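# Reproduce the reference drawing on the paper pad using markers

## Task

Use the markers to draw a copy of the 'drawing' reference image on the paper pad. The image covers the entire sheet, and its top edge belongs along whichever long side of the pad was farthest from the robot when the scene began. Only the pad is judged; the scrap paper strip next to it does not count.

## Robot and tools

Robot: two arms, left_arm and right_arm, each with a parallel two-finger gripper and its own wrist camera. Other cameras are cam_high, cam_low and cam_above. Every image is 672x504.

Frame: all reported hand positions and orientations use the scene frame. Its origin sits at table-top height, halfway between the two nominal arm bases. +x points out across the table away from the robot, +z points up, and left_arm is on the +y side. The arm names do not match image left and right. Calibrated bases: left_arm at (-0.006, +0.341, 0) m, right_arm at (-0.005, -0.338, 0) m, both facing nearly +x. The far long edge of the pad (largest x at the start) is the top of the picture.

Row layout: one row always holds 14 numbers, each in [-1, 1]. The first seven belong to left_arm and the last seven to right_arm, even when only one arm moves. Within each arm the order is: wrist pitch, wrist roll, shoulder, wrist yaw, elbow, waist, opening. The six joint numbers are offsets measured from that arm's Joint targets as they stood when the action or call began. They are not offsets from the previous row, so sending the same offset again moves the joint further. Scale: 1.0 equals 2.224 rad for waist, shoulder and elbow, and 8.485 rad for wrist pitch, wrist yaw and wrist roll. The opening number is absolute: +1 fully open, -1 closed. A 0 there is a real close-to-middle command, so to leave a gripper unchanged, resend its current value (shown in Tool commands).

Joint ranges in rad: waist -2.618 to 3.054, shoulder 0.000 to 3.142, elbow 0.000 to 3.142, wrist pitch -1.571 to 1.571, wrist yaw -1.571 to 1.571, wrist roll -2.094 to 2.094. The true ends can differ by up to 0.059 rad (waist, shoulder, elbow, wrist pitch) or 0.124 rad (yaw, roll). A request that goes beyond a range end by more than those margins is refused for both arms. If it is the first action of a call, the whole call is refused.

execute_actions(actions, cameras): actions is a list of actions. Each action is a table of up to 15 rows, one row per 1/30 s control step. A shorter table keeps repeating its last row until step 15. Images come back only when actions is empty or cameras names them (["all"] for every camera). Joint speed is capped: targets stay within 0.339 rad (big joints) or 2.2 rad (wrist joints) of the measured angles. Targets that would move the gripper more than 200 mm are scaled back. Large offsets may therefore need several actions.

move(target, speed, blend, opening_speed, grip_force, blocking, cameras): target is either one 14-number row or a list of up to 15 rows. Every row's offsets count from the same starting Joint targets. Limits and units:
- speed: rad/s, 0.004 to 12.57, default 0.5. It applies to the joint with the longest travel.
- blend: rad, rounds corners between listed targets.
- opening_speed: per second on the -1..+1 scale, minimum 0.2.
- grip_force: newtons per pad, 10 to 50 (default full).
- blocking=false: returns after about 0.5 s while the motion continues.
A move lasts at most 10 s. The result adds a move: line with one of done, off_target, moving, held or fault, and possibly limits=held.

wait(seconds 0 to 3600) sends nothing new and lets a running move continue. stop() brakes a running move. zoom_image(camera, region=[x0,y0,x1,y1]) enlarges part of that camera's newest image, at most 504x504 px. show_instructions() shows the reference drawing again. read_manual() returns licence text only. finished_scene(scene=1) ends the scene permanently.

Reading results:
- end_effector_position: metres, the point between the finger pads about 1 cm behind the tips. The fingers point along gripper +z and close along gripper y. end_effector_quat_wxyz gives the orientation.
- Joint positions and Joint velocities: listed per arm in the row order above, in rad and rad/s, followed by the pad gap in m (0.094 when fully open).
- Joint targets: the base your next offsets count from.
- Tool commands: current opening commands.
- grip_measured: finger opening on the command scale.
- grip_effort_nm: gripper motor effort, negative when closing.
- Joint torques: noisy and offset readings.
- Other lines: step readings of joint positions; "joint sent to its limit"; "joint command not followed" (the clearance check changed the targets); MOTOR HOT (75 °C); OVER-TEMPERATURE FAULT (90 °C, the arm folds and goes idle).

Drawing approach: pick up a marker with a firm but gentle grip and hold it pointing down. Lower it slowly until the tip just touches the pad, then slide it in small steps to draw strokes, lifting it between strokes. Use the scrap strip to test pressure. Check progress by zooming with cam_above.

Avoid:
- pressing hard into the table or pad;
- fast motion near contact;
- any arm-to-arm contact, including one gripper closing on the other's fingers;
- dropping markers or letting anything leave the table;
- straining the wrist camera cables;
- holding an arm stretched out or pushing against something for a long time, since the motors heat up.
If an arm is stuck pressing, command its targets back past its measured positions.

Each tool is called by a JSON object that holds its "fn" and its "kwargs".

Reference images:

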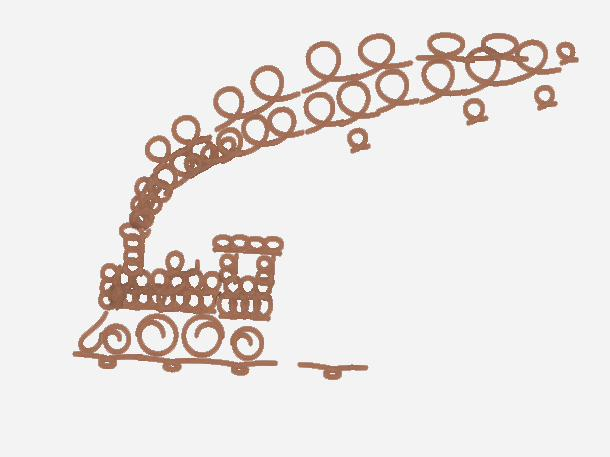

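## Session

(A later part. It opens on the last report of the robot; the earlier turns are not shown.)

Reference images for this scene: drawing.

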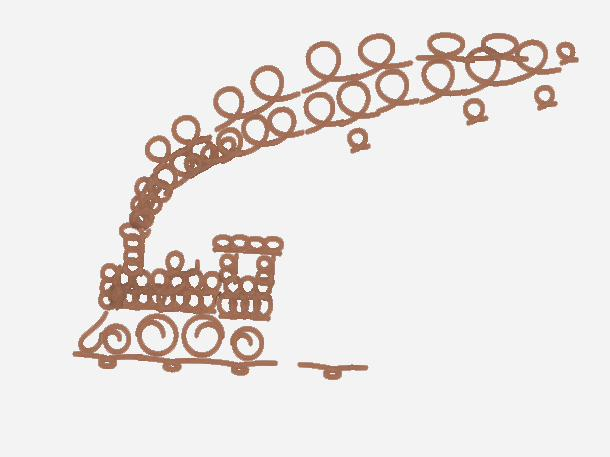

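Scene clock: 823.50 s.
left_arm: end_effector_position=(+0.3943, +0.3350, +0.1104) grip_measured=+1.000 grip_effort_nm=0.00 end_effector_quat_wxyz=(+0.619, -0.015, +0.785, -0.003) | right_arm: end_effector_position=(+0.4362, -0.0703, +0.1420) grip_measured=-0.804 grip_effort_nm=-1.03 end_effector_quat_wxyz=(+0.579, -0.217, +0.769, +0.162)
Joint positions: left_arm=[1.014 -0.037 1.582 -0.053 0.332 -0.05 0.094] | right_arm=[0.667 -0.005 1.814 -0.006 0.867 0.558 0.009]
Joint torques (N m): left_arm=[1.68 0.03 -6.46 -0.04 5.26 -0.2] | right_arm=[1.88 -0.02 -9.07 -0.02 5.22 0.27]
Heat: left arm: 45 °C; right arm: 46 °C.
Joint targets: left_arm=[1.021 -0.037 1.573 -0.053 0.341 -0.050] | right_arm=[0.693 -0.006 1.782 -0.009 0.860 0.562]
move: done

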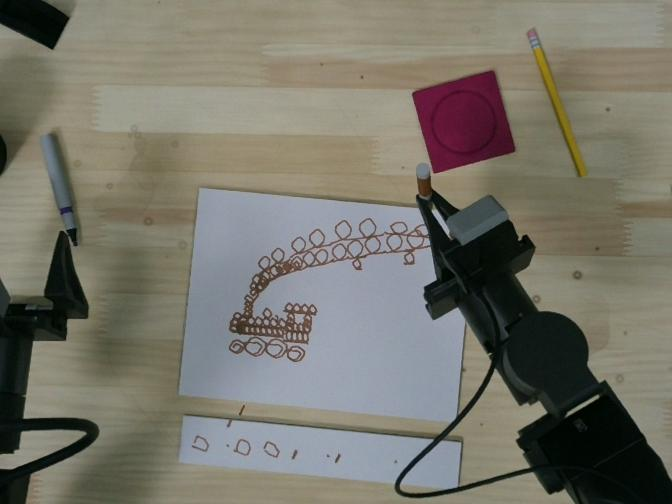

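{"fn": "move", "kwargs": {"target": [[0,0,0,0,0,0,1,-0.0040,0,0.15997,0,0.137417,0.189664,-1],[0,0,0,0,0,0,1,-0.0040,0,0.16997,0,0.147417,0.199664,-1],[0,0,0,0,0,0,1,-0.0040,0,0.16997,0,0.147417,0.203088,-1],[0,0,0,0,0,0,1,-0.0158,0,0.16997,0,0.147417,0.203088,-1]], "speed": [0.5,0.1,0.15,0.12]}}

{"fn": "move", "kwargs": {"target": [[0,0,0,0,0,0,1,0,0,0.00152,0,0.00211,0.005977,-1],[0,0,0,0,0,0,1,0,0,0.005175,0,0.007184,0.01212,-1],[0,0,0,0,0,0,1,0,0,0.005487,0,0.007617,0.016243,-1],[0,0,0,0,0,0,1,0,0,-0.019905,0,-0.016981,0.017129,-1],[0,0,0,0,0,0,1,0,0,-0.023382,0,-0.021787,0.00498,-1],[0,0,0,0,0,0,1,0,0,-0.024526,0,-0.023375,0.000979,-1],[0,0,0,0,0,0,1,0,0,-0.025648,0,-0.024932,-0.001212,-1],[0,0,0,0,0,0,1,0.0118,0,-0.025648,0,-0.024932,-0.001212,-1]], "speed": [0.05,0.05,0.05,0.08,0.05,0.05,0.05,0.3], "blend": [0.003,0.003,0.003,0.003,0.003,0.003,0,0]}}

{"fn": "move", "kwargs": {"target": [[0,0,0,0,0,0,1,0,0,0.021786,0,0.023451,0.007796,-1],[0,0,0,0,0,0,1,0,0,0.031786,0,0.033451,0.017796,-1],[0,0,0,0,0,0,1,0,0,0.010686,0,0.014811,0.011956,-1],[0,0,0,0,0,0,1,-0.0118,0,0.010686,0,0.014811,0.011956,-1]], "speed": [0.3,0.1,0.15,0.12]}}

{"fn": "move", "kwargs": {"target": [[0,0,0,0,0,0,1,0,0,-0.014784,0,-0.020744,-0.003834,-1],[0,0,0,0,0,0,1,0,0,-0.019558,0,-0.027298,-0.005141,-1],[0,0,0,0,0,0,1,0,0,-0.024946,0,-0.034708,0.004207,-1],[0,0,0,0,0,0,1,0,0,-0.004046,0,-0.016068,0.006914,-1],[0,0,0,0,0,0,1,0,0,-0.000526,0,-0.011228,0.008613,-1],[0,0,0,0,0,0,1,0,0,0.004862,0,-0.003818,-0.000735,-1],[0,0,0,0,0,0,1,0,0,-0.016038,0,-0.022458,-0.003442,-1],[0,0,0,0,0,0,1,0,0,-0.019558,0,-0.027298,-0.005141,-1],[0,0,0,0,0,0,1,0,0,-0.034927,0,-0.048549,-0.010066,-1],[0,0,0,0,0,0,1,0,0,-0.052687,0,-0.073116,-0.015438,-1],[0,0,0,0,0,0,1,0,0,-0.056771,0,-0.078959,-0.016528,-1],[0,0,0,0,0,0,1,0,0,-0.062151,0,-0.086133,-0.006979,-1],[0,0,0,0,0,0,1,0,0,-0.042251,0,-0.067493,-0.004113,-1],[0,0,0,0,0,0,1,0,0,-0.038737,0,-0.062807,-0.002314,-1]], "speed": [0.06,0.03,0.04,0.08,0.03,0.04,0.08,0.03,0.08,0.08,0.03,0.04,0.08,0.03], "blend": [0.003,0.002,0.002,0.002,0.002,0.002,0.002,0.002,0.003,0.003,0.002,0.002,0.002,0]}}

{"fn": "move", "kwargs": {"target": [[0,0,0,0,0,0,1,0,0,0.00538,0,0.007174,-0.009549,-1],[0,0,0,0,0,0,1,0,0,-0.01452,0,-0.011466,-0.012415,-1],[0,0,0,0,0,0,1,0,0,-0.018034,0,-0.016152,-0.014214,-1],[0,0,0,0,0,0,1,0,0,-0.032842,0,-0.036249,-0.019838,-1],[0,0,0,0,0,0,1,0,0,-0.051751,0,-0.061838,-0.026823,-1],[0,0,0,0,0,0,1,0,0,-0.056221,0,-0.067808,-0.027913,-1],[0,0,0,0,0,0,1,0,0,-0.061694,0,-0.074797,-0.01812,-1],[0,0,0,0,0,0,1,0,0,-0.043194,0,-0.056157,-0.015068,-1],[0,0,0,0,0,0,1,0,0,-0.039619,0,-0.051592,-0.013153,-1],[0,0,0,0,0,0,1,0,0,-0.034146,0,-0.044603,-0.022946,-1],[0,0,0,0,0,0,1,0,0,-0.052646,0,-0.063243,-0.025998,-1],[0,0,0,0,0,0,1,0,0,-0.056221,0,-0.067808,-0.027913,-1],[0,0,0,0,0,0,1,0,0,-0.075193,0,-0.092597,-0.036327,-1],[0,0,0,0,0,0,1,0.0118,0,-0.075193,0,-0.092597,-0.036327,-1]], "speed": [0.04,0.08,0.03,0.08,0.08,0.03,0.04,0.08,0.03,0.04,0.08,0.03,0.07,0.3], "blend": [0.002,0.002,0.002,0.003,0.003,0.002,0.002,0.002,0.002,0.002,0.002,0.002,0,0]}}

{"fn": "move", "kwargs": {"target": [[0,0,0,0,0,0,1,0,0,-0.013565,0,-0.017316,-0.004838,-1],[0,0,0,0,0,0,1,-0.0118,0,-0.013565,0,-0.017316,-0.004838,-1]], "speed": [0.15,0.12]}}

{"fn": "move", "kwargs": {"target": [[0,0,0,0,0,0,1,0,0,-0.016465,0,-0.020894,-0.007121,-1],[0,0,0,0,0,0,1,0,0,-0.020742,0,-0.026123,-0.008817,-1],[0,0,0,0,0,0,1,0,0,-0.026102,0,-0.032618,0.001343,-1],[0,0,0,0,0,0,1,0,0,-0.009302,0,-0.013978,0.00465,-1],[0,0,0,0,0,0,1,0,0,-0.005346,0,-0.009185,0.007073,-1],[0,0,0,0,0,0,1,0,0,0.000014,0,-0.00269,-0.003087,-1],[0,0,0,0,0,0,1,0,0,-0.016786,0,-0.02133,-0.006394,-1],[0,0,0,0,0,0,1,0,0,-0.020742,0,-0.026123,-0.008817,-1],[0,0,0,0,0,0,1,0,0,-0.038063,0,-0.047503,-0.01751,-1],[0,0,0,0,0,0,1,0.0118,0,-0.038063,0,-0.047503,-0.01751,-1]], "speed": [0.06,0.03,0.04,0.08,0.03,0.04,0.08,0.03,0.07,0.3], "blend": [0.003,0.002,0.002,0.002,0.002,0.002,0.002,0.002,0,0]}}

{"fn": "move", "kwargs": {"target": [0,0,0,0,0,0,1,0.004,0,-0.05,0,0.0,-0.20,-1], "speed": 0.6, "cameras": ["cam_above"]}}

{"fn": "zoom_image", "kwargs": {"camera": "cam_above", "region": [180, 185, 480, 425]}}

Scene clock: 835.37 s.
left_arm: end_effector_position=(+0.3943, +0.3350, +0.1104) grip_measured=+1.000 grip_effort_nm=0.00 end_effector_quat_wxyz=(+0.619, -0.015, +0.785, -0.003) | right_arm: end_effector_position=(+0.3083, +0.1451, +0.0608) grip_measured=-0.804 grip_effort_nm=-1.03 end_effector_quat_wxyz=(+0.474, -0.404, +0.738, +0.260)
Joint positions: left_arm=[1.014 -0.037 1.582 -0.053 0.332 -0.05 0.094] | right_arm=[0.571 -0.005 2.154 -0.01 1.154 1.007 0.009]
Joint torques (N m): left_arm=[1.62 0.03 -6.53 -0.06 5.38 -0.06] | right_arm=[1.47 -0.02 -8.43 0.02 8.72 0.51]
Heat: left arm: 45 °C; right arm: 47 °C.
Joint targets: left_arm=[1.021 -0.037 1.573 -0.053 0.341 -0.050] | right_arm=[0.558 -0.006 2.160 -0.009 1.188 1.013]
move: done

Scene clock: 838.93 s.
left_arm: end_effector_position=(+0.3943, +0.3350, +0.1104) grip_measured=+1.000 grip_effort_nm=0.00 end_effector_quat_wxyz=(+0.619, -0.015, +0.785, -0.003) | right_arm: end_effector_position=(+0.3052, +0.1505, +0.0756) grip_measured=-0.804 grip_effort_nm=-1.03 end_effector_quat_wxyz=(+0.494, -0.400, +0.722, +0.273)
Joint positions: left_arm=[1.014 -0.037 1.582 -0.053 0.332 -0.05 0.094] | right_arm=[0.628 -0.005 2.142 -0.01 1.142 1.017 0.009]
Joint torques (N m): left_arm=[1.66 0.03 -6.54 -0.06 5.22 -0.01] | right_arm=[1.87 -0.02 -11.81 0.02 4.78 -0.55]
Heat: left arm: 45 °C; right arm: 47 °C.
Joint targets: left_arm=[1.021 -0.037 1.573 -0.053 0.341 -0.050] | right_arm=[0.658 -0.006 2.103 -0.009 1.132 1.010]
move: off_target (right_arm); blend cut to 0.0024 rad at target 6; right_arm: the shoulder is farthest, 0.039 rad from its target

Scene clock: 842.20 s.
left_arm: end_effector_position=(+0.3943, +0.3350, +0.1104) grip_measured=+1.000 grip_effort_nm=0.00 end_effector_quat_wxyz=(+0.619, -0.015, +0.785, -0.003) | right_arm: end_effector_position=(+0.2927, +0.1597, +0.0612) grip_measured=-0.804 grip_effort_nm=-1.03 end_effector_quat_wxyz=(+0.471, -0.417, +0.729, +0.269)
Joint positions: left_arm=[1.014 -0.037 1.582 -0.053 0.332 -0.05 0.094] | right_arm=[0.57 -0.005 2.166 -0.01 1.172 1.043 0.009]
Joint torques (N m): left_arm=[1.65 0.05 -6.49 -0.01 5.22 0.05] | right_arm=[1.51 -0.02 -11.95 0.02 5.03 -0.55]
Heat: left arm: 45 °C; right arm: 47 °C.
Joint targets: left_arm=[1.021 -0.037 1.573 -0.053 0.341 -0.050] | right_arm=[0.559 -0.006 2.127 -0.009 1.165 1.037]
move: off_target (right_arm); right_arm: the shoulder is farthest, 0.040 rad from its target

Scene clock: 849.80 s.
left_arm: end_effector_position=(+0.3943, +0.3350, +0.1104) grip_measured=+1.000 grip_effort_nm=0.00 end_effector_quat_wxyz=(+0.619, -0.015, +0.785, -0.003) | right_arm: end_effector_position=(+0.2782, +0.1171, +0.0592) grip_measured=-0.804 grip_effort_nm=-1.03 end_effector_quat_wxyz=(+0.454, -0.417, +0.745, +0.254)
Joint positions: left_arm=[1.014 -0.037 1.582 -0.053 0.332 -0.05 0.094] | right_arm=[0.563 -0.005 2.033 -0.01 0.994 1.025 0.009]
Joint torques (N m): left_arm=[1.69 0.04 -6.39 -0.03 5.16 -0.05] | right_arm=[1.54 -0.02 -7.38 0.02 8.25 0.57]
Heat: left arm: 45 °C; right arm: 46 °C.
Joint targets: left_arm=[1.021 -0.037 1.573 -0.053 0.341 -0.050] | right_arm=[0.558 -0.006 2.041 -0.009 1.025 1.032]
move: done

Scene clock: 857.87 s.
left_arm: end_effector_position=(+0.3943, +0.3350, +0.1104) grip_measured=+1.000 grip_effort_nm=0.00 end_effector_quat_wxyz=(+0.619, -0.015, +0.785, -0.003) | right_arm: end_effector_position=(+0.2879, +0.0689, +0.0721) grip_measured=-0.804 grip_effort_nm=-1.03 end_effector_quat_wxyz=(+0.473, -0.388, +0.752, +0.244)
Joint positions: left_arm=[1.014 -0.037 1.582 -0.053 0.332 -0.05 0.094] | right_arm=[0.629 -0.005 1.906 -0.01 0.829 0.958 0.009]
Joint torques (N m): left_arm=[1.68 0.04 -6.54 -0.01 5.49 -0.13] | right_arm=[1.83 -0.02 -9.39 0.02 4.44 -0.58]
Heat: left arm: 45 °C; right arm: 46 °C.
Joint targets: left_arm=[1.021 -0.037 1.573 -0.053 0.341 -0.050] | right_arm=[0.659 -0.006 1.874 -0.009 0.819 0.951]
move: done

Scene clock: 859.73 s.
left_arm: end_effector_position=(+0.3943, +0.3350, +0.1104) grip_measured=+1.000 grip_effort_nm=0.00 end_effector_quat_wxyz=(+0.619, -0.015, +0.785, -0.003) | right_arm: end_effector_position=(+0.2817, +0.0513, +0.0571) grip_measured=-0.804 grip_effort_nm=-1.03 end_effector_quat_wxyz=(+0.447, -0.392, +0.771, +0.228)
Joint positions: left_arm=[1.014 -0.037 1.582 -0.053 0.332 -0.05 0.094] | right_arm=[0.568 -0.005 1.875 -0.01 0.788 0.947 0.009]
Joint torques (N m): left_arm=[1.65 0.05 -6.52 -0.02 5.38 -0.13] | right_arm=[1.47 -0.02 -9.05 0.02 4.56 -0.54]
Heat: left arm: 45 °C; right arm: 46 °C.
Joint targets: left_arm=[1.021 -0.037 1.573 -0.053 0.341 -0.050] | right_arm=[0.559 -0.006 1.844 -0.009 0.781 0.941]
move: done

Scene clock: 865.77 s.
left_arm: end_effector_position=(+0.3943, +0.3350, +0.1104) grip_measured=+1.000 grip_effort_nm=0.00 end_effector_quat_wxyz=(+0.619, -0.015, +0.785, -0.003) | right_arm: end_effector_position=(+0.2840, +0.0244, +0.0706) grip_measured=-0.804 grip_effort_nm=-1.03 end_effector_quat_wxyz=(+0.469, -0.372, +0.768, +0.228)
Joint positions: left_arm=[1.014 -0.037 1.582 -0.053 0.332 -0.05 0.094] | right_arm=[0.629 -0.005 1.787 -0.01 0.685 0.908 0.009]
Joint torques (N m): left_arm=[1.67 0.05 -6.54 -0.02 5.19 -0.08] | right_arm=[1.86 -0.02 -8.16 0.02 4.31 -0.58]
Heat: left arm: 45 °C; right arm: 46 °C.
Joint targets: left_arm=[1.021 -0.037 1.573 -0.053 0.341 -0.050] | right_arm=[0.659 -0.006 1.759 -0.009 0.675 0.902]
move: done

Scene clock: 866.97 s.
left_arm: end_effector_position=(+0.3943, +0.3350, +0.1104) grip_measured=+1.000 grip_effort_nm=0.00 end_effector_quat_wxyz=(+0.619, -0.015, +0.785, -0.003) | right_arm: end_effector_position=(+0.4189, -0.1364, +0.1290) grip_measured=-0.804 grip_effort_nm=-1.03 end_effector_quat_wxyz=(+0.569, -0.181, +0.792, +0.129)
Joint positions: left_arm=[1.014 -0.037 1.582 -0.053 0.332 -0.05 0.094] | right_arm=[0.665 -0.005 1.675 -0.007 0.685 0.456 0.009]
Joint torques (N m): left_arm=[1.67 0.03 -6.46 -0.05 5.33 -0.13] | right_arm=[1.88 -0.02 -7.65 -0.02 4.88 0.02]
Heat: left arm: 45 °C; right arm: 46 °C.
Joint targets: left_arm=[1.021 -0.037 1.573 -0.053 0.341 -0.050] | right_arm=[0.692 -0.006 1.648 -0.009 0.675 0.457]
move: done

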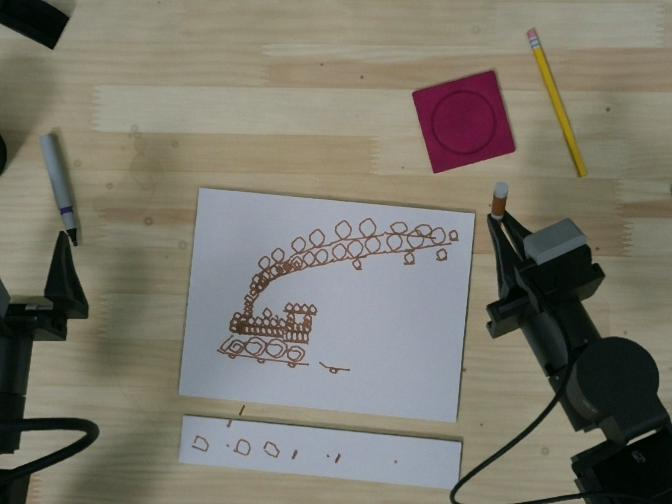

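Scaled by 1.680 from the camera's image (finer frame: 960x720).

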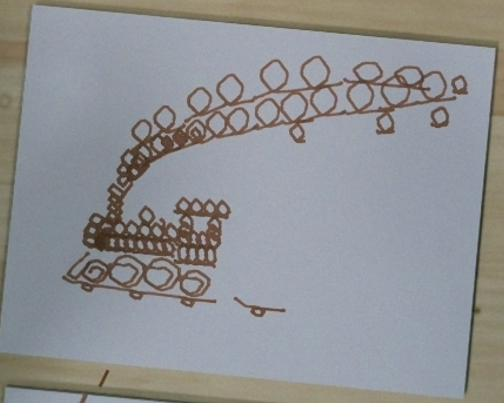

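{"fn": "zoom_image", "kwargs": {"camera": "cam_above", "region": [210, 295, 360, 385]}}

{"fn": "zoom_image", "kwargs": {"camera": "cam_above", "region": [325, 210, 475, 285]}}

Scaled by 3.360 from the camera's image (finer frame: 960x720).

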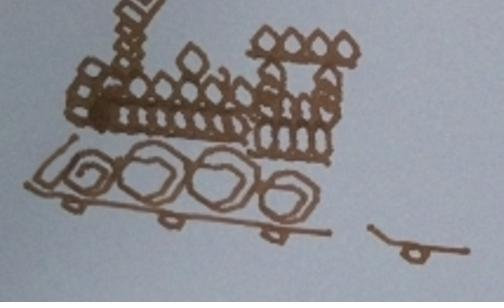

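Scaled by 3.360 from the camera's image (finer frame: 960x720).

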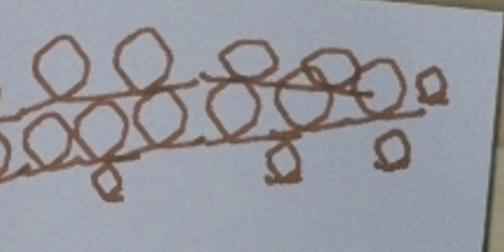

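{"fn": "zoom_image", "kwargs": {"camera": "cam_above", "region": [212, 325, 272, 370]}}

{"fn": "zoom_image", "kwargs": {"camera": "cam_above", "region": [262, 325, 322, 370]}}

{"fn": "zoom_image", "kwargs": {"camera": "cam_above", "region": [310, 350, 370, 395]}}

Scaled by 8.400 from the camera's image (finer frame: 960x720).

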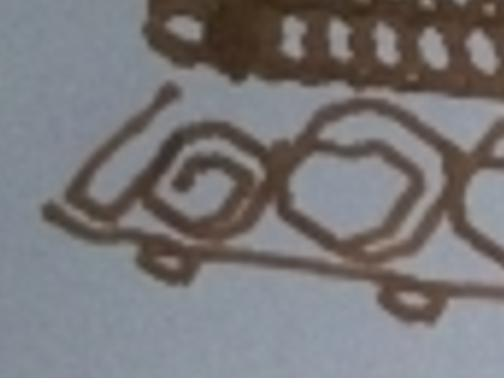

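Scaled by 8.400 from the camera's image (finer frame: 960x720).

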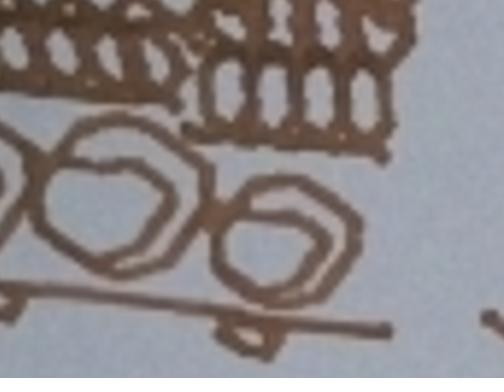

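Scaled by 8.400 from the camera's image (finer frame: 960x720).

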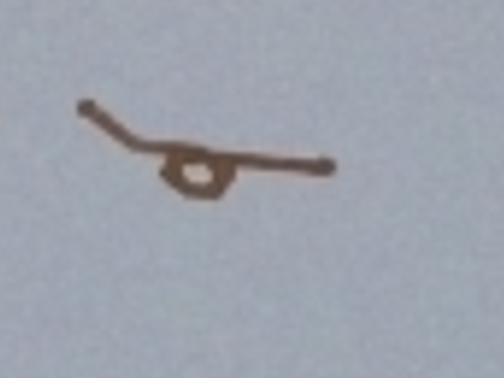

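{"fn": "move", "kwargs": {"target": [[0,0,0,0,0,0,1,-0.0040,0,0.095563,0,0.056143,0.21335,-1],[0,0,0,0,0,0,1,-0.0040,0,0.105563,0,0.066143,0.22335,-1],[0,0,0,0,0,0,1,-0.0040,0,0.088063,0,0.047503,0.21751,-1],[0,0,0,0,0,0,1,-0.0158,0,0.088063,0,0.047503,0.21751,-1]], "speed": [0.5,0.1,0.15,0.12]}}

{"fn": "move", "kwargs": {"target": [[0,0,0,0,0,0,1,0,0,-0.016465,0,-0.020894,-0.007121,-1],[0,0,0,0,0,0,1,0.0118,0,-0.016465,0,-0.020894,-0.007121,-1]], "speed": [0.06,0.3]}}

{"fn": "move", "kwargs": {"target": [0,0,0,0,0,0,1,0.004,0,-0.06,0,-0.02,-0.20,-1], "speed": 0.6, "cameras": ["cam_above", "cam_high"]}}

{"fn": "zoom_image", "kwargs": {"camera": "cam_above", "region": [310, 350, 370, 395]}}

{"fn": "zoom_image", "kwargs": {"camera": "cam_above", "region": [180, 185, 480, 425]}}

Scene clock: 874.93 s.
left_arm: end_effector_position=(+0.3943, +0.3350, +0.1104) grip_measured=+1.000 grip_effort_nm=0.00 end_effector_quat_wxyz=(+0.619, -0.015, +0.785, -0.003) | right_arm: end_effector_position=(+0.2818, +0.0517, +0.0573) grip_measured=-0.804 grip_effort_nm=-1.03 end_effector_quat_wxyz=(+0.447, -0.392, +0.771, +0.228)
Joint positions: left_arm=[1.014 -0.037 1.582 -0.053 0.332 -0.05 0.094] | right_arm=[0.566 -0.005 1.876 -0.01 0.79 0.947 0.009]
Joint torques (N m): left_arm=[1.65 0.06 -6.6 -0.05 5.3 -0.06] | right_arm=[1.48 -0.02 -9.2 0.01 4.37 -0.59]
Heat: left arm: 45 °C; right arm: 46 °C.
Joint targets: left_arm=[1.021 -0.037 1.573 -0.053 0.341 -0.050] | right_arm=[0.559 -0.006 1.843 -0.009 0.781 0.940]
move: done

Scene clock: 877.03 s.
left_arm: end_effector_position=(+0.3943, +0.3350, +0.1104) grip_measured=+1.000 grip_effort_nm=0.00 end_effector_quat_wxyz=(+0.619, -0.015, +0.785, -0.003) | right_arm: end_effector_position=(+0.2851, +0.0432, +0.0710) grip_measured=-0.804 grip_effort_nm=-1.03 end_effector_quat_wxyz=(+0.470, -0.380, +0.761, +0.235)
Joint positions: left_arm=[1.014 -0.037 1.582 -0.053 0.332 -0.05 0.094] | right_arm=[0.629 -0.005 1.837 -0.01 0.744 0.931 0.009]
Joint torques (N m): left_arm=[1.69 0.07 -6.5 -0.07 5.15 -0.23] | right_arm=[1.85 -0.02 -8.72 0.02 4.38 -0.59]
Heat: left arm: 45 °C; right arm: 46 °C.
Joint targets: left_arm=[1.021 -0.037 1.573 -0.053 0.341 -0.050] | right_arm=[0.659 -0.006 1.807 -0.009 0.735 0.925]
move: done

Scene clock: 878.23 s.
left_arm: end_effector_position=(+0.3943, +0.3350, +0.1104) grip_measured=+1.000 grip_effort_nm=0.00 end_effector_quat_wxyz=(+0.619, -0.015, +0.785, -0.003) | right_arm: end_effector_position=(+0.4180, -0.1259, +0.1232) grip_measured=-0.804 grip_effort_nm=-1.03 end_effector_quat_wxyz=(+0.563, -0.190, +0.793, +0.133)
Joint positions: left_arm=[1.014 -0.037 1.582 -0.053 0.332 -0.05 0.094] | right_arm=[0.665 -0.005 1.702 -0.006 0.699 0.478 0.009]
Joint torques (N m): left_arm=[1.69 0.04 -6.37 -0.06 5.26 -0.06] | right_arm=[1.88 -0.02 -7.87 -0.03 4.85 0.21]
Heat: left arm: 45 °C; right arm: 47 °C.
Joint targets: left_arm=[1.021 -0.037 1.573 -0.053 0.341 -0.050] | right_arm=[0.692 -0.006 1.673 -0.009 0.690 0.480]
move: done
Images, in order (width x height): cam_high 672x504, cam_above 672x504.

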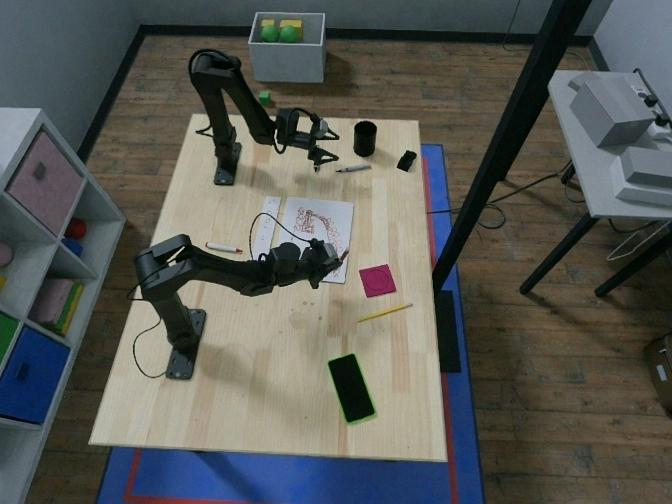

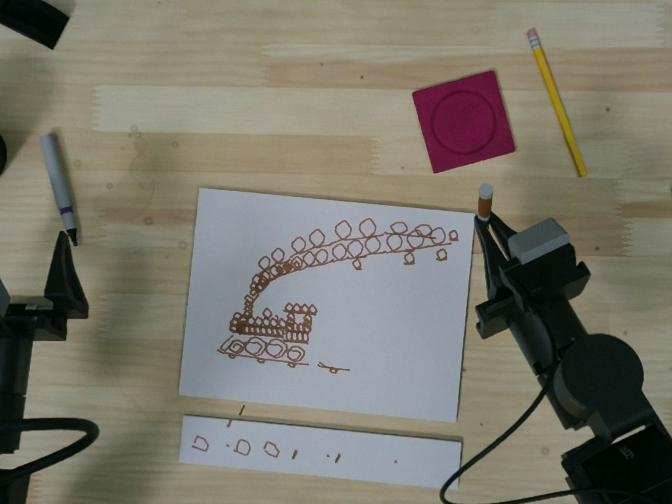

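Scaled by 8.400 from the camera's image (finer frame: 960x720).

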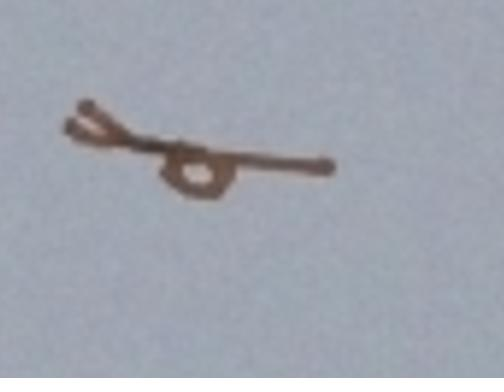

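Scaled by 1.680 from the camera's image (finer frame: 960x720).

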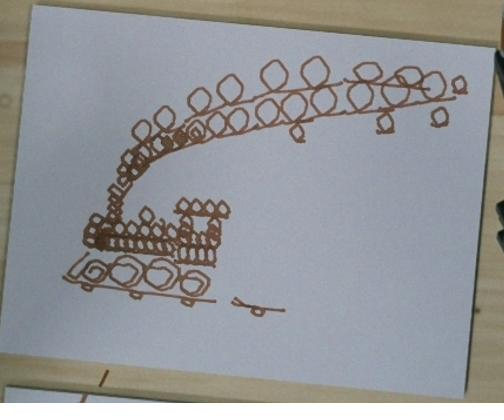

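{"fn": "finished_scene", "kwargs": {}}

The scene is finished.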